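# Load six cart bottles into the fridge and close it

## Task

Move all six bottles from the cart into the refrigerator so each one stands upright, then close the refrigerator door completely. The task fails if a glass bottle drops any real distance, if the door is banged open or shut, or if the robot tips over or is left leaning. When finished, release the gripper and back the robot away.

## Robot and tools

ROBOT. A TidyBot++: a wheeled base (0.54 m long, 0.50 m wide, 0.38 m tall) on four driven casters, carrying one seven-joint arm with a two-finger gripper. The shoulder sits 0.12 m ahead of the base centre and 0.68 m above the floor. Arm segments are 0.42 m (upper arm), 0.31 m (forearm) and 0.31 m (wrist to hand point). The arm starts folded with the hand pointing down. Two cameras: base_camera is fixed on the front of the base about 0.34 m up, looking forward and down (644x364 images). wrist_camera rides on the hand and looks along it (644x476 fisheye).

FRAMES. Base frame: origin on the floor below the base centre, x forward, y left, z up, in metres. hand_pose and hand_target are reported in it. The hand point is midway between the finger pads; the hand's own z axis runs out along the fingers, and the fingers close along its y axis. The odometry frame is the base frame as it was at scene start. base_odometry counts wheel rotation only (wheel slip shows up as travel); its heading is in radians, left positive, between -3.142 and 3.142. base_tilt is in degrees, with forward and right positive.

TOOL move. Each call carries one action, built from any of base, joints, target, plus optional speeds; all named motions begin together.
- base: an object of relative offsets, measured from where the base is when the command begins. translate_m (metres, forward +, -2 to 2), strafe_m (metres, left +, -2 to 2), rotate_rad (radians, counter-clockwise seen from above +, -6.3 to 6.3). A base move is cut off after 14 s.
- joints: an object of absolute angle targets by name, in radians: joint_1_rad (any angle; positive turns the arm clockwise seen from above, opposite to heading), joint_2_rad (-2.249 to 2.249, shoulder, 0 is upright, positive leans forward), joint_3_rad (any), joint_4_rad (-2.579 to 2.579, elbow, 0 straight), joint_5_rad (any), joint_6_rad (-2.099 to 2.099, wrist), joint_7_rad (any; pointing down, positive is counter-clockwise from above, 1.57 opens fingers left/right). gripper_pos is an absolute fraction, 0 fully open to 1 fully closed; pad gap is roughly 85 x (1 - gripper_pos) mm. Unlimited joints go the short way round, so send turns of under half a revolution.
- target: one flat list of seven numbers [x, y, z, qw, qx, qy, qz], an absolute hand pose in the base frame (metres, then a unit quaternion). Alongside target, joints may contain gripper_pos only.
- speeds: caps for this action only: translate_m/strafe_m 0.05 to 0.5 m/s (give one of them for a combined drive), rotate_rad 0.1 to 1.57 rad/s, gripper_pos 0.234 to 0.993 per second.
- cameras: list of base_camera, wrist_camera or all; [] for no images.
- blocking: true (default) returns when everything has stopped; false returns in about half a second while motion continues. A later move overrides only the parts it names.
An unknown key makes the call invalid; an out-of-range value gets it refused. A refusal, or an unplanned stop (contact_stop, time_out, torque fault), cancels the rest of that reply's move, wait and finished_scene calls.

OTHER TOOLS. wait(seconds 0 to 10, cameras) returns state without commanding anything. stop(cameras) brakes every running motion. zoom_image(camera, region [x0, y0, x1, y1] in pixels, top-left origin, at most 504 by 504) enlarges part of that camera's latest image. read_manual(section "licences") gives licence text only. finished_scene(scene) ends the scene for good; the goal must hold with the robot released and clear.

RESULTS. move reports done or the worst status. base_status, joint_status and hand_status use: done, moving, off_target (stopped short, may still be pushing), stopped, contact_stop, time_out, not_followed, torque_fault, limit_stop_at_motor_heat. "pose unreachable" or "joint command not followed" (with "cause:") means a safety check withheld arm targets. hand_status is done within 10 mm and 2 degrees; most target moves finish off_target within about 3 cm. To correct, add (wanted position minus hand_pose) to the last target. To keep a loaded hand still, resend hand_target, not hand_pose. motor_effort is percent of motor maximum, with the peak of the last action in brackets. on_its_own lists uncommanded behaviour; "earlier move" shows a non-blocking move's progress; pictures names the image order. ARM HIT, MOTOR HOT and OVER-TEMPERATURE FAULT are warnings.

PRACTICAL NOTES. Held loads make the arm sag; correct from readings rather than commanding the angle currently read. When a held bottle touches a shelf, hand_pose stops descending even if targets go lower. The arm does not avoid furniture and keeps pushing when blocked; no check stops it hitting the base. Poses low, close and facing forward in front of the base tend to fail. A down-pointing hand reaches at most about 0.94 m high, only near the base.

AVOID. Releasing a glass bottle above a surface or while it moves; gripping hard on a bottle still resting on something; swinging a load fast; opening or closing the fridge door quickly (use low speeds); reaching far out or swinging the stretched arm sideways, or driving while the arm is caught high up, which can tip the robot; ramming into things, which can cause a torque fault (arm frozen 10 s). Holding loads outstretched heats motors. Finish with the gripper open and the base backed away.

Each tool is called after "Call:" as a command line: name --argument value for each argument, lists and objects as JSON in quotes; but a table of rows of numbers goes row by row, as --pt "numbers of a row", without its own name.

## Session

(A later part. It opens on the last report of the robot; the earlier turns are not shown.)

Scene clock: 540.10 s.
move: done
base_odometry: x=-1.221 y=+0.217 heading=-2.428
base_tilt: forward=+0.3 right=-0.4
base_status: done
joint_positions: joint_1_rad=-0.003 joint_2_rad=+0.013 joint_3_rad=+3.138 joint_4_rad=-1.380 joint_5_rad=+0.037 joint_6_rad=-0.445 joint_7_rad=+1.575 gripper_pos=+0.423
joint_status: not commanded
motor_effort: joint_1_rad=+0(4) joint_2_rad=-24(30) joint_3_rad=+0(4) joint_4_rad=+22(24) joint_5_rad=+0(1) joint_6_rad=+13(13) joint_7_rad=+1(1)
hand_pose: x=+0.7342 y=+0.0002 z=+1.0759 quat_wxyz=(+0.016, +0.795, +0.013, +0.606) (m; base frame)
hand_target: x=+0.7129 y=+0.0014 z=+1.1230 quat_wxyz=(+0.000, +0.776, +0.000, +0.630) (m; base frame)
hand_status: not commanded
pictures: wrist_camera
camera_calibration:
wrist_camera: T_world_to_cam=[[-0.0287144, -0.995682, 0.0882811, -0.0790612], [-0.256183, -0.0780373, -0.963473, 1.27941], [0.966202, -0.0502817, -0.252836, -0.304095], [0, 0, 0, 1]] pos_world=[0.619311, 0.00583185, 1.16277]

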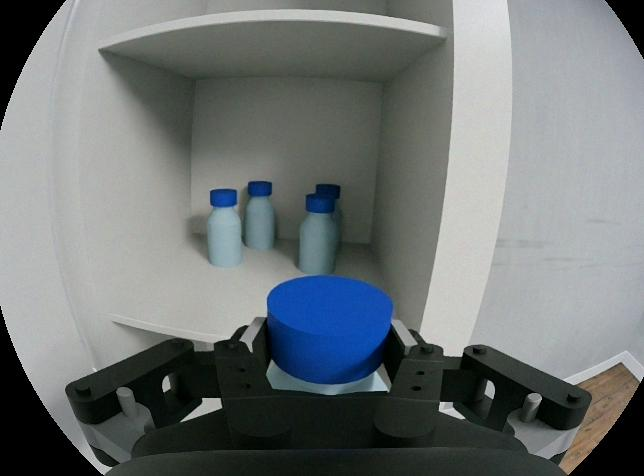

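Call:
move --base '{"translate_m": 0.373, "strafe_m": 0.003}' --speeds '{"translate_m": 0.25}' --cameras '["wrist_camera"]'

Call:
move --joints '{"joint_1_rad": 0, "joint_2_rad": -0.045, "joint_3_rad": 3.1416, "joint_4_rad": -1.54, "joint_5_rad": 0, "joint_6_rad": -0.21, "joint_7_rad": 1.5708}' --cameras '["wrist_camera"]'

Scene clock: 545.70 s.
move: done
base_odometry: x=-1.501 y=-0.030 heading=-2.428
base_tilt: forward=+0.4 right=-0.4
base_status: done
joint_positions: joint_1_rad=-0.003 joint_2_rad=+0.007 joint_3_rad=+3.138 joint_4_rad=-1.380 joint_5_rad=+0.037 joint_6_rad=-0.447 joint_7_rad=+1.575 gripper_pos=+0.423
joint_status: not commanded
motor_effort: joint_1_rad=+0(1) joint_2_rad=-24(28) joint_3_rad=+1(2) joint_4_rad=+23(24) joint_5_rad=+1(1) joint_6_rad=+12(13) joint_7_rad=+0(1)
hand_pose: x=+0.7316 y=+0.0001 z=+1.0791 quat_wxyz=(+0.016, +0.794, +0.012, +0.608) (m; base frame)
hand_target: x=+0.7129 y=+0.0014 z=+1.1230 quat_wxyz=(+0.000, +0.776, +0.000, +0.630) (m; base frame)
hand_status: not commanded
pictures: wrist_camera
camera_calibration:
wrist_camera: T_world_to_cam=[[-0.0291993, -0.99568, 0.0881384, -0.0789652], [-0.252037, -0.0779933, -0.964569, 1.28006], [0.967277, -0.0503789, -0.248671, -0.306016], [0, 0, 0, 1]] pos_world=[0.616321, 0.00579537, 1.16557]

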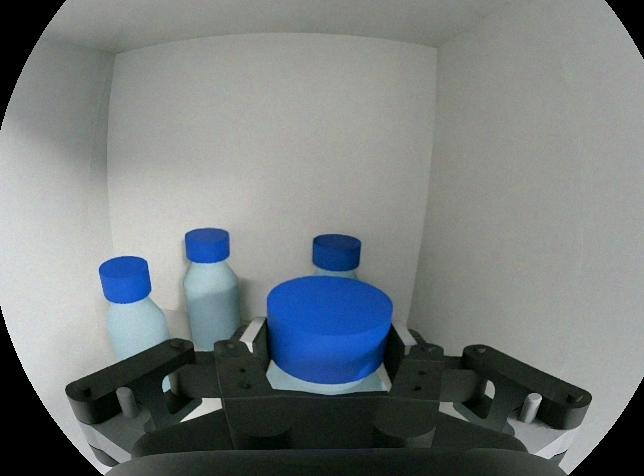

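Scene clock: 546.90 s.
move: done
base_odometry: x=-1.501 y=-0.030 heading=-2.428
base_tilt: forward=+0.4 right=-0.4
base_status: not commanded
joint_positions: joint_1_rad=-0.003 joint_2_rad=+0.005 joint_3_rad=+3.138 joint_4_rad=-1.541 joint_5_rad=+0.037 joint_6_rad=-0.287 joint_7_rad=+1.575 gripper_pos=+0.423
joint_status: all done
motor_effort: joint_1_rad=+0(2) joint_2_rad=-23(25) joint_3_rad=+0(1) joint_4_rad=+21(24) joint_5_rad=+0(1) joint_6_rad=+12(14) joint_7_rad=+0(2)
hand_pose: x=+0.7359 y=+0.0019 z=+1.0302 quat_wxyz=(+0.014, +0.793, +0.015, +0.609) (m; base frame)
hand_target: x=+0.7220 y=+0.0013 z=+1.0843 quat_wxyz=(+0.000, +0.753, +0.000, +0.658) (m; base frame)
hand_status: not commanded
pictures: wrist_camera
camera_calibration:
wrist_camera: T_world_to_cam=[[-0.023437, -0.995781, 0.0887141, -0.0775983], [-0.24998, -0.0800822, -0.964934, 1.23291], [0.967967, -0.0447919, -0.247049, -0.32447], [0, 0, 0, 1]] pos_world=[0.62046, 0.00692966, 1.1164]

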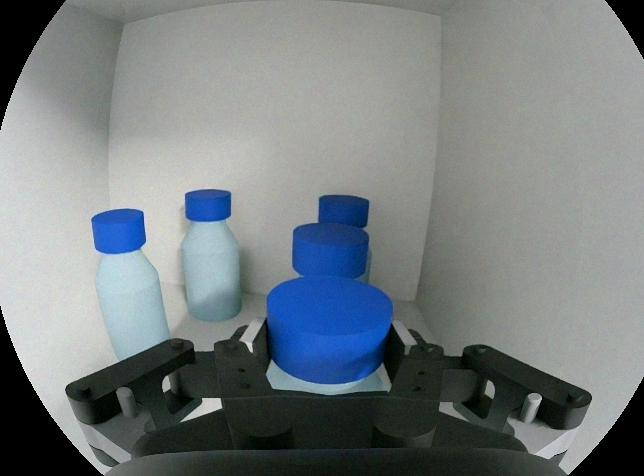

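Call:
move --joints '{"joint_1_rad": 0, "joint_2_rad": -0.045, "joint_3_rad": 3.1416, "joint_4_rad": -1.57, "joint_5_rad": 0, "joint_6_rad": -0.2, "joint_7_rad": 1.5708}' --cameras '[]'

Call:
move --joints '{"joint_1_rad": 0, "joint_2_rad": -0.045, "joint_3_rad": 3.1416, "joint_4_rad": -1.6, "joint_5_rad": 0, "joint_6_rad": -0.205, "joint_7_rad": 1.5708}' --cameras '[]'

Scene clock: 549.87 s.
move: done
base_odometry: x=-1.501 y=-0.030 heading=-2.428
base_tilt: forward=+0.4 right=-0.4
base_status: not commanded
joint_positions: joint_1_rad=-0.003 joint_2_rad=-0.002 joint_3_rad=+3.138 joint_4_rad=-1.561 joint_5_rad=+0.037 joint_6_rad=-0.261 joint_7_rad=+1.575 gripper_pos=+0.423
joint_status: all done
motor_effort: joint_1_rad=+0(2) joint_2_rad=-22(23) joint_3_rad=+1(1) joint_4_rad=+21(22) joint_5_rad=-1(2) joint_6_rad=+10(12) joint_7_rad=+0(1)
hand_pose: x=+0.7339 y=+0.0021 z=+1.0295 quat_wxyz=(+0.014, +0.789, +0.015, +0.614) (m; base frame)
hand_target: x=+0.7217 y=+0.0013 z=+1.0687 quat_wxyz=(+0.000, +0.759, +0.000, +0.651) (m; base frame)
hand_status: not commanded
pictures: none
No camera images: "cameras" was empty.

Scene clock: 550.50 s.
move: done
base_odometry: x=-1.501 y=-0.030 heading=-2.428
base_tilt: forward=+0.4 right=-0.4
base_status: not commanded
joint_positions: joint_1_rad=-0.003 joint_2_rad=-0.011 joint_3_rad=+3.138 joint_4_rad=-1.576 joint_5_rad=+0.037 joint_6_rad=-0.247 joint_7_rad=+1.575 gripper_pos=+0.423
joint_status: all done
motor_effort: joint_1_rad=+0(2) joint_2_rad=-20(22) joint_3_rad=+1(2) joint_4_rad=+19(21) joint_5_rad=-1(2) joint_6_rad=+8(11) joint_7_rad=+0(2)
hand_pose: x=+0.7311 y=+0.0023 z=+1.0294 quat_wxyz=(+0.014, +0.787, +0.015, +0.616) (m; base frame)
hand_target: x=+0.7201 y=+0.0013 z=+1.0485 quat_wxyz=(+0.000, +0.771, +0.000, +0.637) (m; base frame)
hand_status: not commanded
pictures: none
No camera images: "cameras" was empty.

Call:
move --joints '{"gripper_pos": 0.17}' --speeds '{"gripper_pos": 0.3}' --cameras '[]'

Call:
move --base '{"translate_m": -0.3}' --speeds '{"translate_m": 0.4}' --cameras '["wrist_camera"]'

Call:
move --base '{"translate_m": -0.483, "strafe_m": 0.149, "rotate_rad": -2.406}' --joints '{"joint_1_rad": 0, "joint_2_rad": 0.082, "joint_3_rad": 3.1416, "joint_4_rad": -1.85, "joint_5_rad": 0, "joint_6_rad": 0.14, "joint_7_rad": 1.5708}' --speeds '{"rotate_rad": 1.0, "translate_m": 0.4}' --cameras '["wrist_camera"]'

Scene clock: 559.83 s.
move: done
base_odometry: x=-1.501 y=-0.030 heading=-2.428
base_tilt: forward=+0.3 right=-0.4
base_status: not commanded
joint_positions: joint_1_rad=-0.003 joint_2_rad=-0.013 joint_3_rad=+3.138 joint_4_rad=-1.580 joint_5_rad=+0.037 joint_6_rad=-0.247 joint_7_rad=+1.575 gripper_pos=+0.172
joint_status: all done
motor_effort: joint_1_rad=+0(1) joint_2_rad=-19(20) joint_3_rad=+1(2) joint_4_rad=+18(20) joint_5_rad=+0(1) joint_6_rad=+9(9) joint_7_rad=+0(1)
hand_pose: x=+0.7301 y=+0.0023 z=+1.0284 quat_wxyz=(+0.014, +0.788, +0.015, +0.616) (m; base frame)
hand_target: x=+0.7201 y=+0.0013 z=+1.0485 quat_wxyz=(+0.000, +0.771, +0.000, +0.637) (m; base frame)
hand_status: not commanded
pictures: none
No camera images: "cameras" was empty.

Scene clock: 561.63 s.
move: done
base_odometry: x=-1.274 y=+0.167 heading=-2.428
base_tilt: forward=+0.4 right=-0.4
base_status: done
joint_positions: joint_1_rad=-0.002 joint_2_rad=-0.042 joint_3_rad=+3.139 joint_4_rad=-1.585 joint_5_rad=+0.037 joint_6_rad=-0.247 joint_7_rad=+1.575 gripper_pos=+0.172
joint_status: not commanded
motor_effort: joint_1_rad=+0(4) joint_2_rad=-19(24) joint_3_rad=+1(3) joint_4_rad=+19(20) joint_5_rad=-1(1) joint_6_rad=+9(9) joint_7_rad=+0(1)
hand_pose: x=+0.7192 y=+0.0015 z=+1.0434 quat_wxyz=(+0.015, +0.780, +0.015, +0.625) (m; base frame)
hand_target: x=+0.7201 y=+0.0013 z=+1.0485 quat_wxyz=(+0.000, +0.771, +0.000, +0.637) (m; base frame)
hand_status: not commanded
pictures: wrist_camera
camera_calibration:
wrist_camera: T_world_to_cam=[[-0.0269459, -0.995797, 0.0875293, -0.0757703], [-0.209105, -0.0800091, -0.974615, 1.22219], [0.977522, -0.0445646, -0.20607, -0.354747], [0, 0, 0, 1]] pos_world=[0.600297, 0.00652525, 1.12469]

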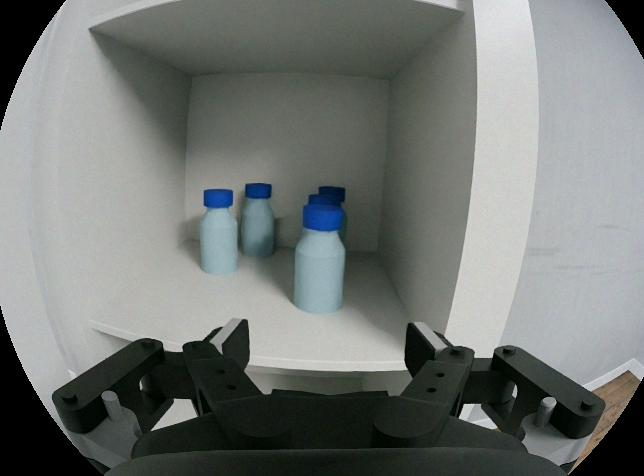

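Scene clock: 564.97 s.
move: done
base_odometry: x=-0.811 y=+0.370 heading=+1.450
base_tilt: forward=+0.4 right=-0.4
base_status: done
joint_positions: joint_1_rad=+0.000 joint_2_rad=+0.086 joint_3_rad=+3.143 joint_4_rad=-1.837 joint_5_rad=+0.037 joint_6_rad=+0.088 joint_7_rad=+1.575 gripper_pos=+0.172
joint_status: all done
motor_effort: joint_1_rad=+1(3) joint_2_rad=-21(26) joint_3_rad=+1(3) joint_4_rad=+19(20) joint_5_rad=-1(1) joint_6_rad=+9(10) joint_7_rad=+0(2)
hand_pose: x=+0.7506 y=+0.0015 z=+0.9115 quat_wxyz=(+0.012, +0.794, +0.017, +0.608) (m; base frame)
hand_target: x=+0.7513 y=+0.0013 z=+0.9218 quat_wxyz=(+0.000, +0.781, +0.000, +0.625) (m; base frame)
hand_status: not commanded
pictures: wrist_camera
camera_calibration:
wrist_camera: T_world_to_cam=[[-0.0172402, -0.996093, 0.0866142, -0.0698915], [-0.251946, -0.0795039, -0.96447, 1.12315], [0.967588, -0.0384497, -0.249591, -0.36549], [0, 0, 0, 1]] pos_world=[0.635413, 0.00562349, 0.998077]

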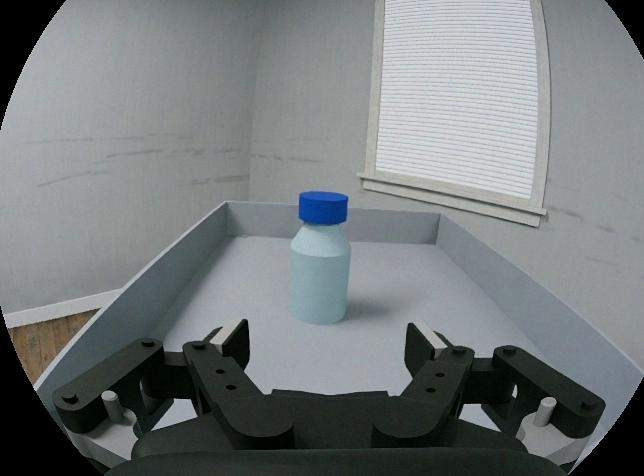

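Call:
move --base '{"translate_m": 0.195, "strafe_m": 0.012}' --speeds '{"translate_m": 0.25}' --cameras '["wrist_camera", "base_camera"]'

Scene clock: 568.83 s.
move: done
base_odometry: x=-0.799 y=+0.565 heading=+1.449
base_tilt: forward=+0.3 right=-0.4
base_status: done
joint_positions: joint_1_rad=+0.000 joint_2_rad=+0.086 joint_3_rad=+3.143 joint_4_rad=-1.837 joint_5_rad=+0.037 joint_6_rad=+0.090 joint_7_rad=+1.575 gripper_pos=+0.172
joint_status: not commanded
motor_effort: joint_1_rad=+0(1) joint_2_rad=-22(24) joint_3_rad=+1(2) joint_4_rad=+18(19) joint_5_rad=+0(1) joint_6_rad=+9(9) joint_7_rad=+0(1)
hand_pose: x=+0.7508 y=+0.0015 z=+0.9120 quat_wxyz=(+0.012, +0.793, +0.017, +0.609) (m; base frame)
hand_target: x=+0.7513 y=+0.0013 z=+0.9218 quat_wxyz=(+0.000, +0.781, +0.000, +0.625) (m; base frame)
hand_status: not commanded
pictures: base_camera, wrist_camera
camera_calibration:
wrist_camera: T_world_to_cam=[[-0.0172948, -0.996097, 0.0865592, -0.069796], [-0.250197, -0.0795064, -0.964925, 1.12274], [0.96804, -0.0383451, -0.247846, -0.36743], [0, 0, 0, 1]] pos_world=[0.635386, 0.00565201, 0.998332]

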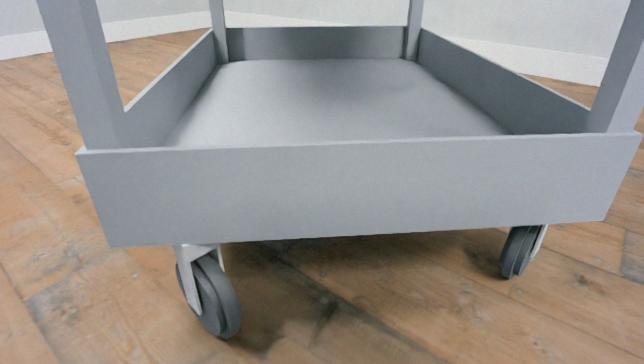

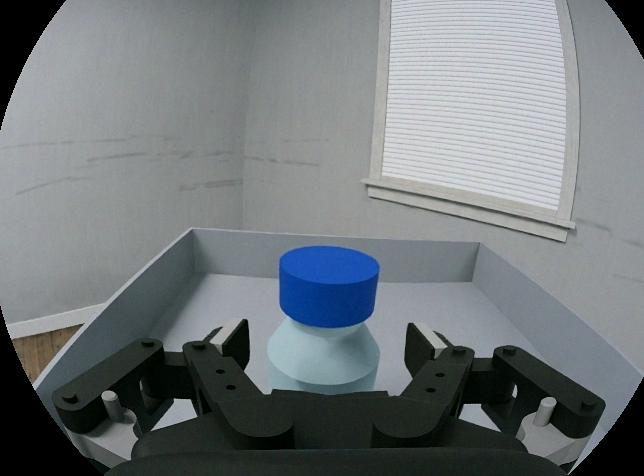

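Call:
move --base '{"translate_m": 0.047}' --speeds '{"translate_m": 0.15}' --cameras '["wrist_camera"]'

Call:
move --joints '{"gripper_pos": 0.5}' --speeds '{"gripper_pos": 0.234}' --cameras '["wrist_camera"]'

Scene clock: 573.83 s.
move: done
base_odometry: x=-0.794 y=+0.612 heading=+1.449
base_tilt: forward=+0.3 right=-0.4
base_status: done
joint_positions: joint_1_rad=+0.000 joint_2_rad=+0.088 joint_3_rad=+3.143 joint_4_rad=-1.837 joint_5_rad=+0.037 joint_6_rad=+0.091 joint_7_rad=+1.575 gripper_pos=+0.172
joint_status: not commanded
motor_effort: joint_1_rad=+0(1) joint_2_rad=-22(24) joint_3_rad=+1(2) joint_4_rad=+18(19) joint_5_rad=-1(1) joint_6_rad=+8(9) joint_7_rad=+1(1)
hand_pose: x=+0.7514 y=+0.0015 z=+0.9107 quat_wxyz=(+0.012, +0.794, +0.017, +0.608) (m; base frame)
hand_target: x=+0.7513 y=+0.0013 z=+0.9218 quat_wxyz=(+0.000, +0.781, +0.000, +0.625) (m; base frame)
hand_status: not commanded
pictures: wrist_camera
camera_calibration:
wrist_camera: T_world_to_cam=[[-0.0171499, -0.996098, 0.0865774, -0.069802], [-0.251783, -0.0794972, -0.964513, 1.12242], [0.967632, -0.03834, -0.249437, -0.366646], [0, 0, 0, 1]] pos_world=[0.636188, 0.00564278, 0.99718]

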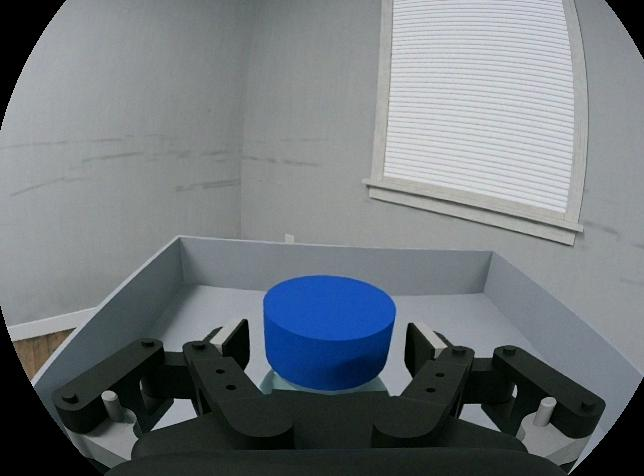

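Scene clock: 575.57 s.
move: off_target
base_odometry: x=-0.794 y=+0.612 heading=+1.449
base_tilt: forward=+0.4 right=-0.4
base_status: not commanded
joint_positions: joint_1_rad=+0.000 joint_2_rad=+0.088 joint_3_rad=+3.143 joint_4_rad=-1.837 joint_5_rad=+0.037 joint_6_rad=+0.092 joint_7_rad=+1.575 gripper_pos=+0.422
joint_status: gripper_pos off_target (ended at +0.422, target +0.500)
motor_effort: joint_1_rad=+1(2) joint_2_rad=-20(22) joint_3_rad=+2(3) joint_4_rad=+17(19) joint_5_rad=+0(1) joint_6_rad=+8(9) joint_7_rad=+0(1)
hand_pose: x=+0.7515 y=+0.0017 z=+0.9108 quat_wxyz=(+0.011, +0.794, +0.017, +0.608) (m; base frame)
hand_target: x=+0.7513 y=+0.0013 z=+0.9218 quat_wxyz=(+0.000, +0.781, +0.000, +0.625) (m; base frame)
hand_status: not commanded
pictures: wrist_camera
camera_calibration:
wrist_camera: T_world_to_cam=[[-0.0168281, -0.996107, 0.0865334, -0.0697961], [-0.251226, -0.0795568, -0.964654, 1.12232], [0.967782, -0.0379727, -0.248909, -0.36723], [0, 0, 0, 1]] pos_world=[0.636179, 0.00581906, 0.997282]

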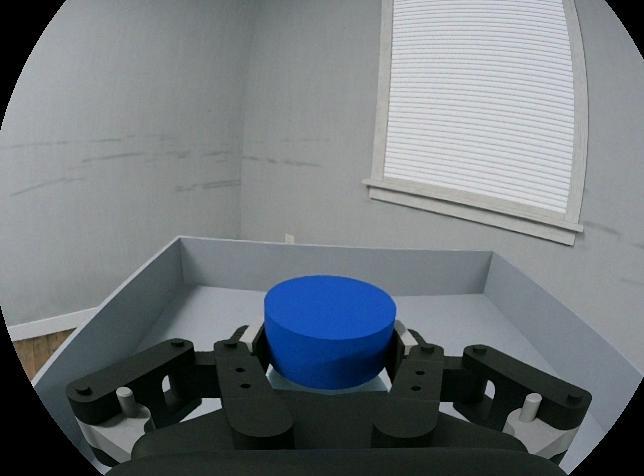

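Call:
move --cameras '["wrist_camera"]'

Scene clock: 583.67 s.
base_odometry: x=-0.794 y=+0.612 heading=+1.449
base_tilt: forward=+0.3 right=-0.4
base_status: not commanded
joint_positions: joint_1_rad=+0.000 joint_2_rad=+0.088 joint_3_rad=+3.143 joint_4_rad=-1.837 joint_5_rad=+0.037 joint_6_rad=+0.092 joint_7_rad=+1.575 gripper_pos=+0.422
joint_status: gripper_pos off_target (ended at +0.422, target +0.500)
motor_effort: joint_1_rad=+1(2) joint_2_rad=-20(22) joint_3_rad=+1(3) joint_4_rad=+17(19) joint_5_rad=+0(1) joint_6_rad=+8(9) joint_7_rad=+1(1)
hand_pose: x=+0.7515 y=+0.0017 z=+0.9108 quat_wxyz=(+0.011, +0.794, +0.017, +0.608) (m; base frame)
hand_target: x=+0.7513 y=+0.0013 z=+0.9218 quat_wxyz=(+0.000, +0.781, +0.000, +0.625) (m; base frame)
hand_status: not commanded
pictures: wrist_camera
camera_calibration:
wrist_camera: T_world_to_cam=[[-0.0168312, -0.996107, 0.0865316, -0.0697929], [-0.251167, -0.0795567, -0.964669, 1.12231], [0.967798, -0.0379704, -0.24885, -0.367295], [0, 0, 0, 1]] pos_world=[0.636179, 0.00581945, 0.997293]

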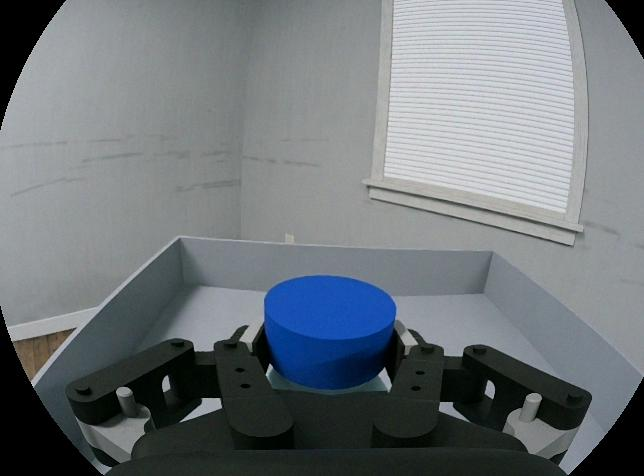

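Call:
move --joints '{"joint_1_rad":0,"joint_2_rad":0.01,"joint_3_rad":3.1416,"joint_4_rad":-1.56,"joint_5_rad":0,"joint_6_rad":-0.25,"joint_7_rad":1.5708}' --cameras '[]'

Call:
move --joints '{"joint_1_rad":0,"joint_2_rad":-0.032,"joint_3_rad":3.1416,"joint_4_rad":-1.33,"joint_5_rad":0,"joint_6_rad":-0.48,"joint_7_rad":1.5708}' --cameras '["wrist_camera"]'

Call:
move --base '{"translate_m":-0.444,"strafe_m":0.376,"rotate_rad":2.406}' --speeds '{"translate_m":0.4,"rotate_rad":1.0}' --cameras '["wrist_camera"]'

Scene clock: 588.40 s.
move: done
base_odometry: x=-0.794 y=+0.612 heading=+1.449
base_tilt: forward=+0.4 right=-0.4
base_status: not commanded
joint_positions: joint_1_rad=+0.000 joint_2_rad=+0.063 joint_3_rad=+3.143 joint_4_rad=-1.611 joint_5_rad=+0.037 joint_6_rad=-0.210 joint_7_rad=+1.575 gripper_pos=+0.422
joint_status: all done
motor_effort: joint_1_rad=+1(2) joint_2_rad=-26(27) joint_3_rad=+1(2) joint_4_rad=+22(24) joint_5_rad=+0(2) joint_6_rad=+12(14) joint_7_rad=+0(2)
hand_pose: x=+0.7543 y=-0.0017 z=+0.9740 quat_wxyz=(+0.015, +0.808, +0.014, +0.588) (m; base frame)
hand_target: x=+0.7392 y=+0.0013 z=+1.0260 quat_wxyz=(+0.000, +0.790, +0.000, +0.614) (m; base frame)
hand_status: not commanded
pictures: none
No camera images: "cameras" was empty.

Scene clock: 590.00 s.
move: done
base_odometry: x=-0.794 y=+0.612 heading=+1.449
base_tilt: forward=+0.4 right=-0.4
base_status: not commanded
joint_positions: joint_1_rad=+0.000 joint_2_rad=+0.014 joint_3_rad=+3.143 joint_4_rad=-1.379 joint_5_rad=+0.037 joint_6_rad=-0.440 joint_7_rad=+1.575 gripper_pos=+0.422
joint_status: all done
motor_effort: joint_1_rad=+0(1) joint_2_rad=-24(27) joint_3_rad=+1(2) joint_4_rad=+22(25) joint_5_rad=-1(2) joint_6_rad=+12(14) joint_7_rad=+0(1)
hand_pose: x=+0.7350 y=-0.0043 z=+1.0774 quat_wxyz=(+0.018, +0.793, +0.010, +0.608) (m; base frame)
hand_target: x=+0.7129 y=+0.0013 z=+1.1230 quat_wxyz=(+0.000, +0.776, +0.000, +0.630) (m; base frame)
hand_status: not commanded
pictures: wrist_camera
camera_calibration:
wrist_camera: T_world_to_cam=[[-0.0363135, -0.995446, 0.0881451, -0.077881], [-0.252029, -0.0762298, -0.964713, 1.2791], [0.967038, -0.0572472, -0.248113, -0.310476], [0, 0, 0, 1]] pos_world=[0.619784, 0.00220498, 1.16379]

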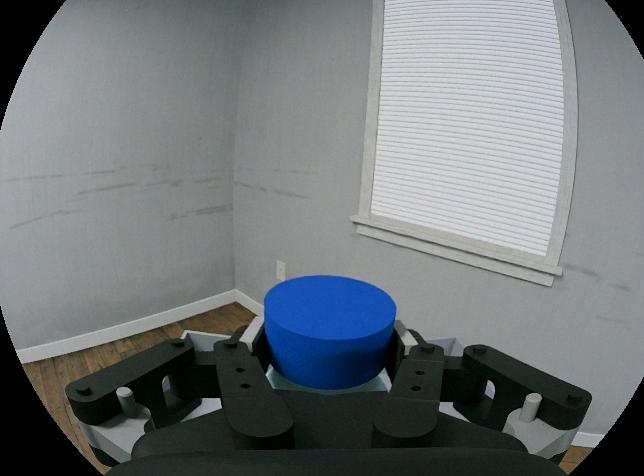

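Scene clock: 593.50 s.
move: done
base_odometry: x=-1.221 y=+0.217 heading=-2.428
base_tilt: forward=+0.4 right=-0.4
base_status: done
joint_positions: joint_1_rad=-0.002 joint_2_rad=+0.013 joint_3_rad=+3.138 joint_4_rad=-1.378 joint_5_rad=+0.037 joint_6_rad=-0.442 joint_7_rad=+1.575 gripper_pos=+0.422
joint_status: not commanded
motor_effort: joint_1_rad=+0(4) joint_2_rad=-24(28) joint_3_rad=+1(4) joint_4_rad=+21(24) joint_5_rad=+0(2) joint_6_rad=+12(13) joint_7_rad=+0(1)
hand_pose: x=+0.7344 y=+0.0002 z=+1.0777 quat_wxyz=(+0.016, +0.794, +0.012, +0.608) (m; base frame)
hand_target: x=+0.7129 y=+0.0013 z=+1.1230 quat_wxyz=(+0.000, +0.776, +0.000, +0.630) (m; base frame)
hand_status: not commanded
pictures: wrist_camera
camera_calibration:
wrist_camera: T_world_to_cam=[[-0.0290908, -0.995699, 0.0879633, -0.0786247], [-0.252024, -0.0778513, -0.964584, 1.27942], [0.967284, -0.0502294, -0.248675, -0.309099], [0, 0, 0, 1]] pos_world=[0.619144, 0.00579192, 1.16416]

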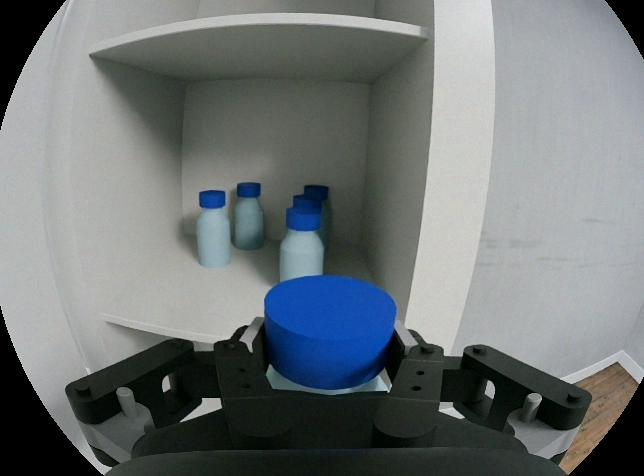

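Call:
move --base '{"translate_m":0.2,"strafe_m":0.035}' --speeds '{"translate_m":0.3}' --joints '{"joint_1_rad":-0.3}' --cameras '["wrist_camera"]'

Scene clock: 601.67 s.
move: done
base_odometry: x=-1.349 y=+0.060 heading=-2.428
base_tilt: forward=+0.4 right=-0.4
base_status: done
joint_positions: joint_1_rad=-0.287 joint_2_rad=+0.005 joint_3_rad=+3.138 joint_4_rad=-1.378 joint_5_rad=+0.037 joint_6_rad=-0.445 joint_7_rad=+1.575 gripper_pos=+0.422
joint_status: all done
motor_effort: joint_1_rad=+1(3) joint_2_rad=-24(28) joint_3_rad=+1(3) joint_4_rad=+22(23) joint_5_rad=+0(1) joint_6_rad=+12(13) joint_7_rad=+0(1)
hand_pose: x=+0.7063 y=+0.1717 z=+1.0821 quat_wxyz=(-0.071, +0.782, +0.124, +0.607) (m; base frame)
hand_target: x=+0.6860 y=+0.1768 z=+1.1230 quat_wxyz=(-0.094, +0.768, +0.116, +0.623) (m; base frame)
hand_status: not commanded
pictures: wrist_camera
camera_calibration:
wrist_camera: T_world_to_cam=[[0.25065, -0.964096, 0.087714, -0.111791], [-0.214731, -0.143718, -0.966041, 1.27645], [0.943963, 0.223303, -0.243044, -0.308866], [0, 0, 0, 1]] pos_world=[0.593671, 0.144641, 1.16784]

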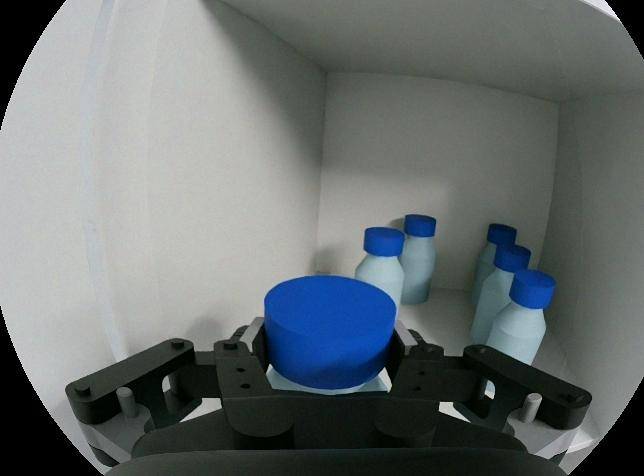

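Call:
move --base '{"translate_m":0.2,"strafe_m":0.005}' --speeds '{"translate_m":0.25}' --cameras '["wrist_camera"]'

Call:
move --joints '{"joint_1_rad":-0.3,"joint_2_rad":-0.045,"joint_3_rad":3.1416,"joint_4_rad":-1.55,"joint_5_rad":0,"joint_6_rad":-0.20,"joint_7_rad":1.5708}' --cameras '["wrist_camera"]'

Scene clock: 609.00 s.
move: done
base_odometry: x=-1.497 y=-0.075 heading=-2.427
base_tilt: forward=+0.4 right=-0.4
base_status: done
joint_positions: joint_1_rad=-0.287 joint_2_rad=+0.003 joint_3_rad=+3.138 joint_4_rad=-1.378 joint_5_rad=+0.037 joint_6_rad=-0.446 joint_7_rad=+1.575 gripper_pos=+0.422
joint_status: not commanded
motor_effort: joint_1_rad=+0(1) joint_2_rad=-24(27) joint_3_rad=+1(2) joint_4_rad=+23(23) joint_5_rad=-1(1) joint_6_rad=+12(13) joint_7_rad=+1(1)
hand_pose: x=+0.7054 y=+0.1716 z=+1.0830 quat_wxyz=(-0.071, +0.782, +0.124, +0.607) (m; base frame)
hand_target: x=+0.6860 y=+0.1768 z=+1.1230 quat_wxyz=(-0.094, +0.768, +0.116, +0.623) (m; base frame)
hand_status: not commanded
pictures: wrist_camera
camera_calibration:
wrist_camera: T_world_to_cam=[[0.250782, -0.964064, 0.0876804, -0.111822], [-0.213872, -0.143515, -0.966262, 1.27675], [0.944122, 0.223569, -0.242177, -0.308801], [0, 0, 0, 1]] pos_world=[0.59265, 0.144467, 1.1687]

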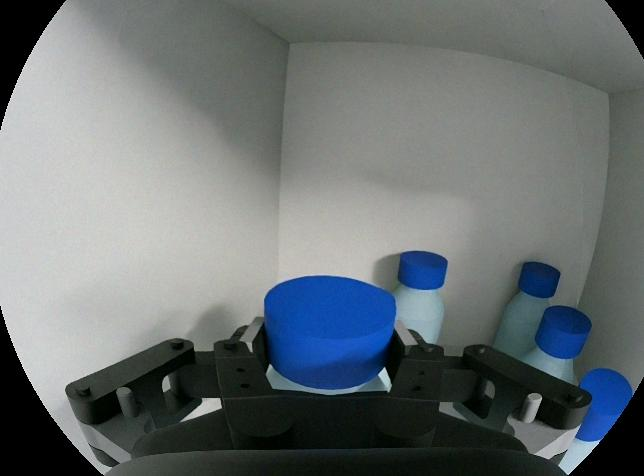

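Scene clock: 610.23 s.
move: done
base_odometry: x=-1.497 y=-0.075 heading=-2.427
base_tilt: forward=+0.5 right=-0.4
base_status: not commanded
joint_positions: joint_1_rad=-0.287 joint_2_rad=+0.002 joint_3_rad=+3.138 joint_4_rad=-1.552 joint_5_rad=+0.037 joint_6_rad=-0.278 joint_7_rad=+1.575 gripper_pos=+0.422
joint_status: all done
motor_effort: joint_1_rad=+0(1) joint_2_rad=-24(26) joint_3_rad=+1(2) joint_4_rad=+23(24) joint_5_rad=+0(2) joint_6_rad=+12(14) joint_7_rad=+0(2)
hand_pose: x=+0.7095 y=+0.1747 z=+1.0277 quat_wxyz=(-0.072, +0.783, +0.127, +0.605) (m; base frame)
hand_target: x=+0.6949 y=+0.1796 z=+1.0812 quat_wxyz=(-0.098, +0.744, +0.113, +0.651) (m; base frame)
hand_status: not commanded
pictures: wrist_camera
camera_calibration:
wrist_camera: T_world_to_cam=[[0.257123, -0.96232, 0.0884776, -0.110614], [-0.217141, -0.146746, -0.965047, 1.22622], [0.941667, 0.228923, -0.246691, -0.321306], [0, 0, 0, 1]] pos_world=[0.597266, 0.147051, 1.11388]

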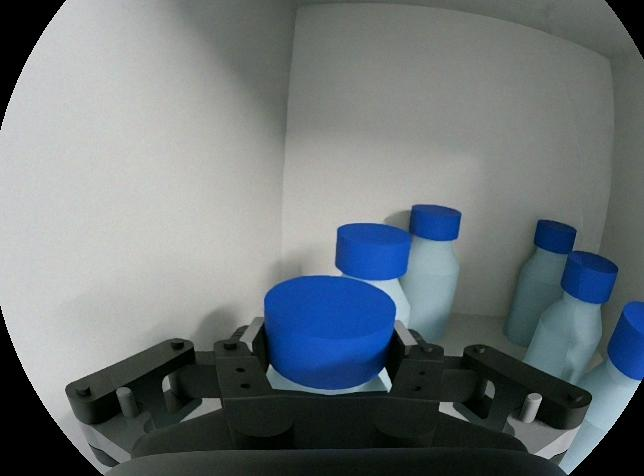

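Call:
move --joints '{"joint_1_rad":-0.3,"joint_2_rad":-0.045,"joint_3_rad":3.1416,"joint_4_rad":-1.575,"joint_5_rad":0,"joint_6_rad":-0.20,"joint_7_rad":1.5708}' --cameras '[]'

Call:
move --joints '{"joint_1_rad":-0.3,"joint_2_rad":-0.045,"joint_3_rad":3.1416,"joint_4_rad":-1.60,"joint_5_rad":0,"joint_6_rad":-0.205,"joint_7_rad":1.5708}' --cameras '["wrist_camera"]'

Scene clock: 613.93 s.
move: done
base_odometry: x=-1.497 y=-0.075 heading=-2.427
base_tilt: forward=+0.4 right=-0.4
base_status: not commanded
joint_positions: joint_1_rad=-0.287 joint_2_rad=-0.003 joint_3_rad=+3.138 joint_4_rad=-1.567 joint_5_rad=+0.037 joint_6_rad=-0.263 joint_7_rad=+1.575 gripper_pos=+0.422
joint_status: all done
motor_effort: joint_1_rad=+0(1) joint_2_rad=-22(24) joint_3_rad=+1(1) joint_4_rad=+21(22) joint_5_rad=+0(1) joint_6_rad=+11(12) joint_7_rad=+0(1)
hand_pose: x=+0.7077 y=+0.1743 z=+1.0261 quat_wxyz=(-0.073, +0.781, +0.127, +0.607) (m; base frame)
hand_target: x=+0.6942 y=+0.1793 z=+1.0656 quat_wxyz=(-0.097, +0.753, +0.114, +0.641) (m; base frame)
hand_status: not commanded
pictures: none
No camera images: "cameras" was empty.

Scene clock: 614.53 s.
move: done
base_odometry: x=-1.497 y=-0.075 heading=-2.427
base_tilt: forward=+0.3 right=-0.4
base_status: not commanded
joint_positions: joint_1_rad=-0.287 joint_2_rad=-0.010 joint_3_rad=+3.138 joint_4_rad=-1.579 joint_5_rad=+0.037 joint_6_rad=-0.251 joint_7_rad=+1.575 gripper_pos=+0.422
joint_status: all done
motor_effort: joint_1_rad=+0(1) joint_2_rad=-20(22) joint_3_rad=+1(2) joint_4_rad=+18(21) joint_5_rad=-1(2) joint_6_rad=+8(11) joint_7_rad=+0(1)
hand_pose: x=+0.7057 y=+0.1739 z=+1.0261 quat_wxyz=(-0.073, +0.779, +0.127, +0.609) (m; base frame)
hand_target: x=+0.6929 y=+0.1789 z=+1.0486 quat_wxyz=(-0.095, +0.762, +0.115, +0.630) (m; base frame)
hand_status: not commanded
pictures: wrist_camera
camera_calibration:
wrist_camera: T_world_to_cam=[[0.25714, -0.96234, 0.0882042, -0.110004], [-0.206816, -0.14396, -0.967731, 1.2187], [0.943984, 0.230601, -0.236045, -0.330814], [0, 0, 0, 1]] pos_world=[0.592616, 0.145869, 1.11099]

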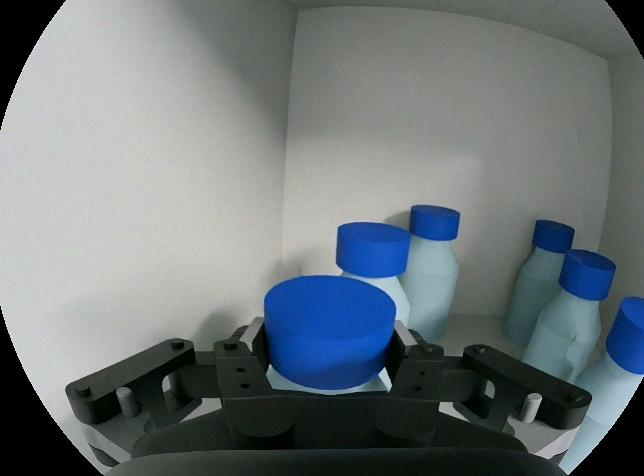

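Call:
move --joints '{"gripper_pos":0.17}' --speeds '{"gripper_pos":0.3}' --cameras '[]'

Call:
move --base '{"translate_m":-0.4,"strafe_m":-0.118}' --speeds '{"translate_m":0.4}' --cameras '["wrist_camera"]'

Scene clock: 618.83 s.
move: done
base_odometry: x=-1.497 y=-0.075 heading=-2.427
base_tilt: forward=+0.4 right=-0.4
base_status: not commanded
joint_positions: joint_1_rad=-0.287 joint_2_rad=-0.014 joint_3_rad=+3.138 joint_4_rad=-1.580 joint_5_rad=+0.037 joint_6_rad=-0.251 joint_7_rad=+1.575 gripper_pos=+0.172
joint_status: all done
motor_effort: joint_1_rad=+0(1) joint_2_rad=-19(21) joint_3_rad=+1(2) joint_4_rad=+19(20) joint_5_rad=+0(1) joint_6_rad=+9(9) joint_7_rad=+0(1)
hand_pose: x=+0.7042 y=+0.1735 z=+1.0280 quat_wxyz=(-0.073, +0.778, +0.127, +0.610) (m; base frame)
hand_target: x=+0.6929 y=+0.1789 z=+1.0486 quat_wxyz=(-0.095, +0.762, +0.115, +0.630) (m; base frame)
hand_status: not commanded
pictures: none
No camera images: "cameras" was empty.

Scene clock: 620.97 s.
move: done
base_odometry: x=-1.272 y=+0.276 heading=-2.427
base_tilt: forward=+0.3 right=-0.4
base_status: done
joint_positions: joint_1_rad=-0.288 joint_2_rad=-0.032 joint_3_rad=+3.138 joint_4_rad=-1.582 joint_5_rad=+0.037 joint_6_rad=-0.251 joint_7_rad=+1.575 gripper_pos=+0.172
joint_status: not commanded
motor_effort: joint_1_rad=+0(1) joint_2_rad=-19(23) joint_3_rad=+1(2) joint_4_rad=+19(20) joint_5_rad=+0(1) joint_6_rad=+9(9) joint_7_rad=+0(1)
hand_pose: x=+0.6980 y=+0.1720 z=+1.0375 quat_wxyz=(-0.074, +0.774, +0.126, +0.617) (m; base frame)
hand_target: x=+0.6929 y=+0.1789 z=+1.0486 quat_wxyz=(-0.095, +0.762, +0.115, +0.630) (m; base frame)
hand_status: not commanded
pictures: wrist_camera
camera_calibration:
wrist_camera: T_world_to_cam=[[0.25617, -0.962644, 0.0877075, -0.109579], [-0.189021, -0.13887, -0.972104, 1.21914], [0.94797, 0.232446, -0.217535, -0.342733], [0, 0, 0, 1]] pos_world=[0.583416, 0.143483, 1.12019]

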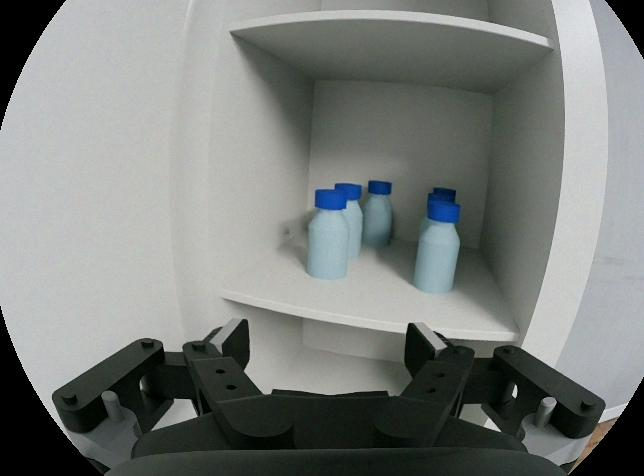

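Call:
move --base '{"translate_m":-0.5}' --speeds '{"translate_m":0.4}' --joints '{"joint_1_rad":0,"joint_2_rad":0.25,"joint_3_rad":3.1416,"joint_4_rad":-2.153,"joint_5_rad":0,"joint_6_rad":0.82,"joint_7_rad":1.5708,"gripper_pos":1}' --cameras '["wrist_camera","base_camera"]'

Scene clock: 642.47 s.
move: done
base_odometry: x=-0.894 y=+0.604 heading=-2.427
base_tilt: forward=+0.4 right=-0.4
base_status: done
joint_positions: joint_1_rad=-0.019 joint_2_rad=+0.234 joint_3_rad=+3.138 joint_4_rad=-2.140 joint_5_rad=+0.037 joint_6_rad=+0.766 joint_7_rad=+1.575 gripper_pos=+1.000
joint_status: all done
motor_effort: joint_1_rad=+0(1) joint_2_rad=-23(25) joint_3_rad=+1(2) joint_4_rad=+15(20) joint_5_rad=-1(2) joint_6_rad=+9(10) joint_7_rad=+0(2)
hand_pose: x=+0.7453 y=+0.0229 z=+0.8529 quat_wxyz=(-0.007, +0.720, +0.028, +0.693) (m; base frame)
hand_target: x=+0.7460 y=+0.0013 z=+0.8532 quat_wxyz=(+0.000, +0.711, +0.000, +0.703) (m; base frame)
hand_status: not commanded
pictures: base_camera, wrist_camera
camera_calibration:
wrist_camera: T_world_to_cam=[[0.00907842, -0.997591, 0.0687729, -0.0478925], [-0.0269489, -0.0689949, -0.997253, 0.926945], [0.999596, 0.00720013, -0.0275104, -0.588506], [0, 0, 0, 1]] pos_world=[0.613683, 0.0204146, 0.911503]

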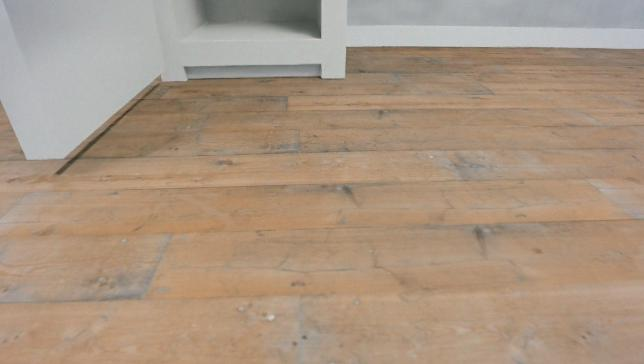

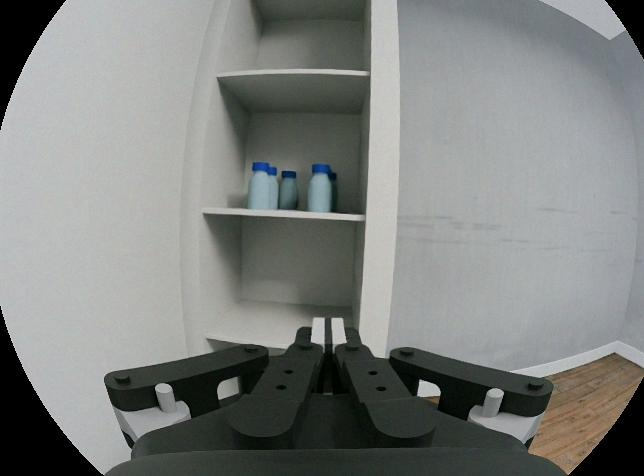

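Call:
move --base '{"strafe_m":1.2,"rotate_rad":-0.785}' --speeds '{"strafe_m":0.45}' --cameras '["wrist_camera","base_camera"]'

Scene clock: 655.10 s.
move: done
base_odometry: x=-0.108 y=-0.303 heading=+3.071
base_tilt: forward=+0.3 right=-0.4
base_status: done
joint_positions: joint_1_rad=+0.001 joint_2_rad=+0.239 joint_3_rad=+3.145 joint_4_rad=-2.141 joint_5_rad=+0.037 joint_6_rad=+0.771 joint_7_rad=+1.575 gripper_pos=+1.000
joint_status: not commanded
motor_effort: joint_1_rad=+0(3) joint_2_rad=-23(25) joint_3_rad=+1(3) joint_4_rad=+14(16) joint_5_rad=-1(2) joint_6_rad=+9(9) joint_7_rad=+0(1)
hand_pose: x=+0.7466 y=+0.0067 z=+0.8512 quat_wxyz=(+0.003, +0.720, +0.018, +0.693) (m; base frame)
hand_target: x=+0.7460 y=+0.0013 z=+0.8532 quat_wxyz=(+0.000, +0.711, +0.000, +0.703) (m; base frame)
hand_status: not commanded
pictures: base_camera, wrist_camera
camera_calibration:
wrist_camera: T_world_to_cam=[[-0.0172663, -0.997392, 0.0700761, -0.0454151], [-0.0288958, -0.0695595, -0.997159, 0.925617], [0.999433, -0.0192422, -0.0276194, -0.589314], [0, 0, 0, 1]] pos_world=[0.614942, 0.00774909, 0.909893]

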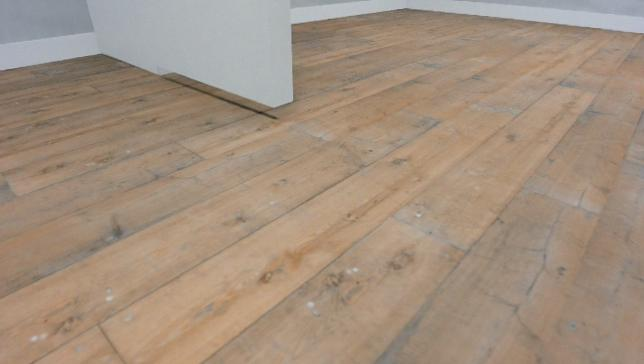

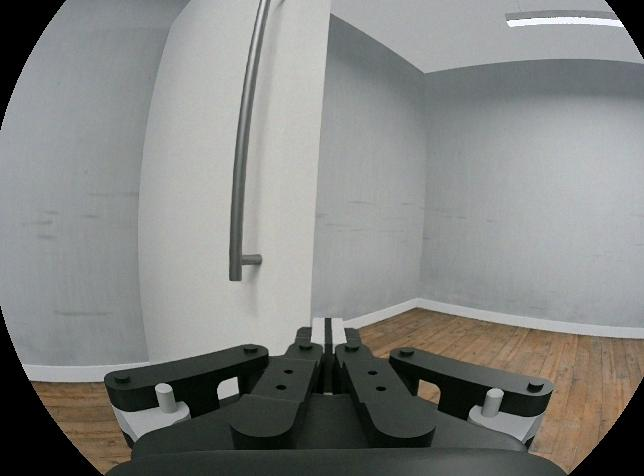

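Call:
move --base '{"translate_m":0.351,"strafe_m":0.296}' --speeds '{"translate_m":0.3}' --joints '{"joint_1_rad":0,"joint_2_rad":0.83,"joint_3_rad":3.1416,"joint_4_rad":-2.282,"joint_5_rad":0,"joint_6_rad":1.53,"joint_7_rad":1.5708,"gripper_pos":1}' --cameras '["wrist_camera","base_camera"]'

Scene clock: 668.77 s.
move: done
base_odometry: x=-0.479 y=-0.573 heading=+3.071
base_tilt: forward=+0.4 right=-0.4
base_status: done
joint_positions: joint_1_rad=+0.001 joint_2_rad=+0.814 joint_3_rad=+3.145 joint_4_rad=-2.267 joint_5_rad=+0.037 joint_6_rad=+1.476 joint_7_rad=+1.575 gripper_pos=+1.000
joint_status: all done
motor_effort: joint_1_rad=+0(2) joint_2_rad=-30(32) joint_3_rad=+0(2) joint_4_rad=+6(16) joint_5_rad=+0(2) joint_6_rad=+9(11) joint_7_rad=+0(2)
hand_pose: x=+0.7550 y=+0.0105 z=+0.6466 quat_wxyz=(-0.008, +0.719, +0.015, +0.695) (m; base frame)
hand_target: x=+0.7501 y=+0.0013 z=+0.6481 quat_wxyz=(+0.000, +0.711, +0.000, +0.703) (m; base frame)
hand_status: not commanded
pictures: base_camera, wrist_camera
camera_calibration:
wrist_camera: T_world_to_cam=[[-0.00639074, -0.998796, 0.0486361, -0.021457], [-0.0237947, -0.0484714, -0.998541, 0.718902], [0.999696, -0.00753869, -0.0234563, -0.606308], [0, 0, 0, 1]] pos_world=[0.623093, 0.00884427, 0.704675]

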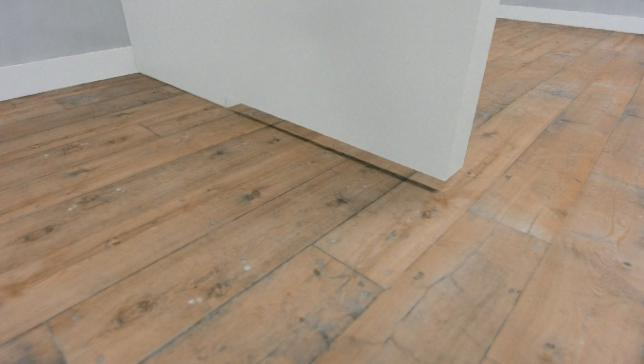

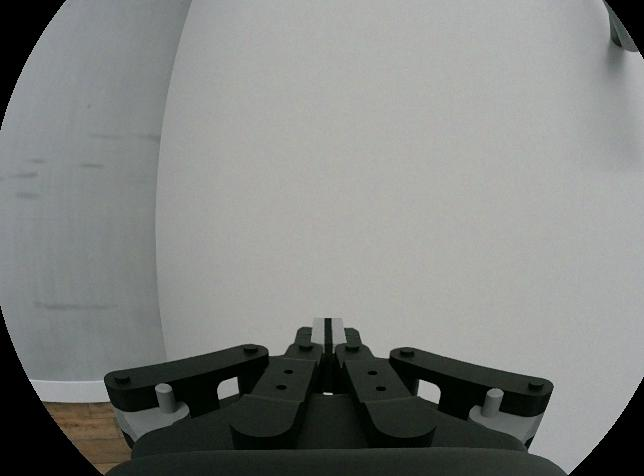

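Call:
move --base '{"translate_m":0.230,"strafe_m":-0.203}' --speeds '{"translate_m":0.15}' --cameras '["wrist_camera","base_camera"]'

Scene clock: 677.30 s.
move: done
base_odometry: x=-0.694 y=-0.355 heading=+3.071
base_tilt: forward=+0.4 right=-0.4
base_status: done
joint_positions: joint_1_rad=+0.000 joint_2_rad=+0.824 joint_3_rad=+3.138 joint_4_rad=-2.294 joint_5_rad=+0.025 joint_6_rad=+1.491 joint_7_rad=+1.575 gripper_pos=+1.000
joint_status: not commanded
motor_effort: joint_1_rad=+1(15) joint_2_rad=-30(32) joint_3_rad=+0(11) joint_4_rad=+6(16) joint_5_rad=+0(15) joint_6_rad=+9(12) joint_7_rad=+0(1)
hand_pose: x=+0.7459 y=+0.0103 z=+0.6361 quat_wxyz=(-0.008, +0.727, +0.011, +0.687) (m; base frame)
hand_target: x=+0.7501 y=+0.0013 z=+0.6481 quat_wxyz=(+0.000, +0.711, +0.000, +0.703) (m; base frame)
hand_status: not commanded
pictures: base_camera, wrist_camera
camera_calibration:
wrist_camera: T_world_to_cam=[[-0.0119044, -0.99901, 0.0428559, -0.0134302], [-0.0467158, -0.0422565, -0.998014, 0.724917], [0.998837, -0.0138828, -0.0461665, -0.582321], [0, 0, 0, 1]] pos_world=[0.615349, 0.00913129, 0.69717]

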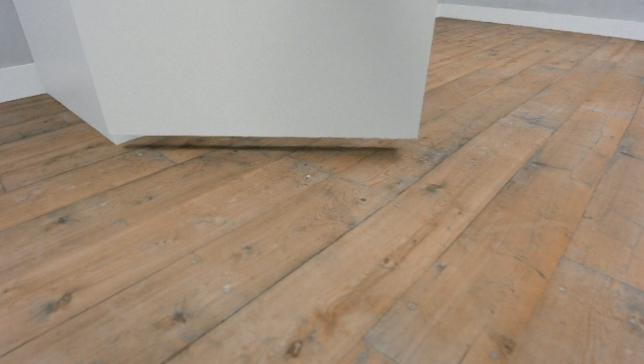

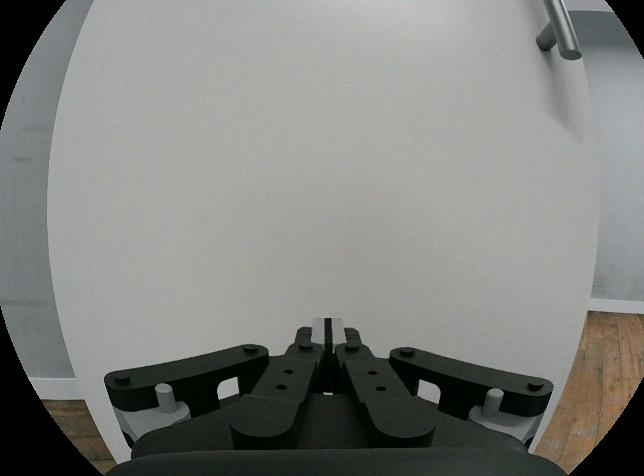

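Call:
move --cameras '["base_camera"]'

Scene clock: 682.40 s.
base_odometry: x=-0.694 y=-0.355 heading=+3.071
base_tilt: forward=+0.4 right=-0.4
base_status: done
joint_positions: joint_1_rad=+0.000 joint_2_rad=+0.824 joint_3_rad=+3.138 joint_4_rad=-2.294 joint_5_rad=+0.025 joint_6_rad=+1.491 joint_7_rad=+1.575 gripper_pos=+1.000
joint_status: not commanded
motor_effort: joint_1_rad=+0(15) joint_2_rad=-30(32) joint_3_rad=+0(11) joint_4_rad=+5(16) joint_5_rad=-1(15) joint_6_rad=+9(12) joint_7_rad=+0(1)
hand_pose: x=+0.7459 y=+0.0103 z=+0.6361 quat_wxyz=(-0.008, +0.727, +0.011, +0.687) (m; base frame)
hand_target: x=+0.7501 y=+0.0013 z=+0.6481 quat_wxyz=(+0.000, +0.711, +0.000, +0.703) (m; base frame)
hand_status: not commanded
pictures: base_camera

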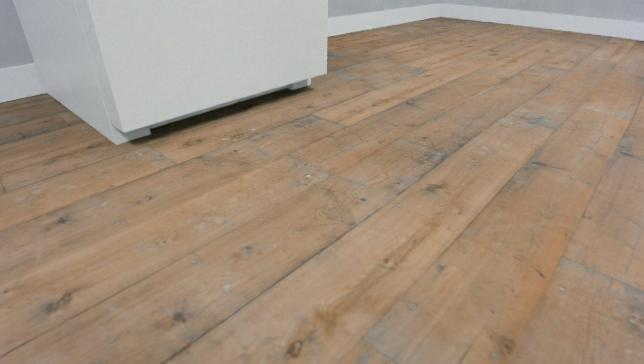

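Call:
zoom_image --camera "base_camera" --region '[80, 0, 340, 150]'

Call:
move --cameras '["wrist_camera", "base_camera"]'

Scaled by 1.938.

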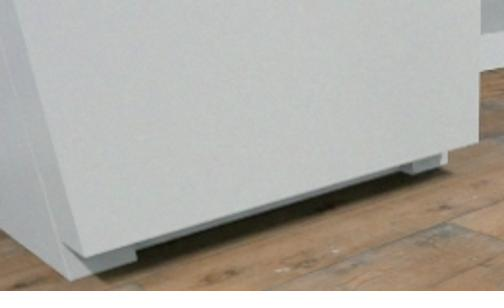

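Scene clock: 684.27 s.
base_odometry: x=-0.694 y=-0.355 heading=+3.071
base_tilt: forward=+0.4 right=-0.4
base_status: done
joint_positions: joint_1_rad=+0.000 joint_2_rad=+0.824 joint_3_rad=+3.138 joint_4_rad=-2.294 joint_5_rad=+0.025 joint_6_rad=+1.491 joint_7_rad=+1.575 gripper_pos=+1.000
joint_status: not commanded
motor_effort: joint_1_rad=+0(15) joint_2_rad=-30(32) joint_3_rad=+0(11) joint_4_rad=+5(16) joint_5_rad=+0(15) joint_6_rad=+9(12) joint_7_rad=+0(1)
hand_pose: x=+0.7459 y=+0.0103 z=+0.6361 quat_wxyz=(-0.008, +0.727, +0.011, +0.687) (m; base frame)
hand_target: x=+0.7501 y=+0.0013 z=+0.6481 quat_wxyz=(+0.000, +0.711, +0.000, +0.703) (m; base frame)
hand_status: not commanded
pictures: base_camera, wrist_camera
camera_calibration:
wrist_camera: T_world_to_cam=[[-0.0119044, -0.99901, 0.0428559, -0.0134302], [-0.0467158, -0.0422565, -0.998014, 0.724917], [0.998837, -0.0138828, -0.0461665, -0.582321], [0, 0, 0, 1]] pos_world=[0.615349, 0.00913129, 0.69717]

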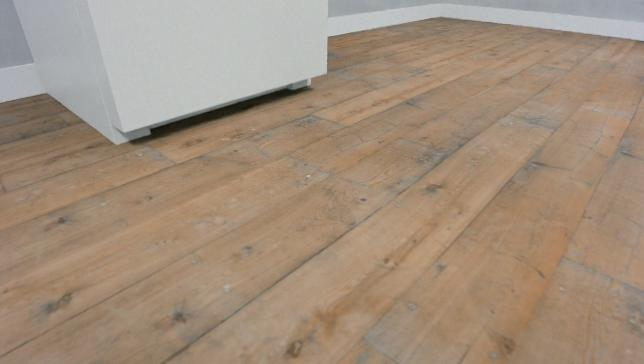

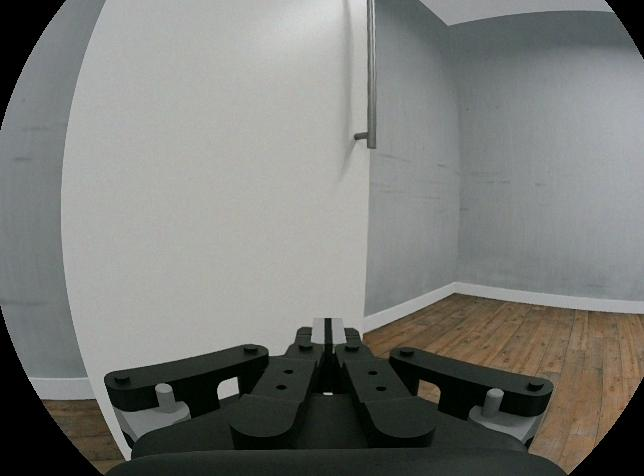

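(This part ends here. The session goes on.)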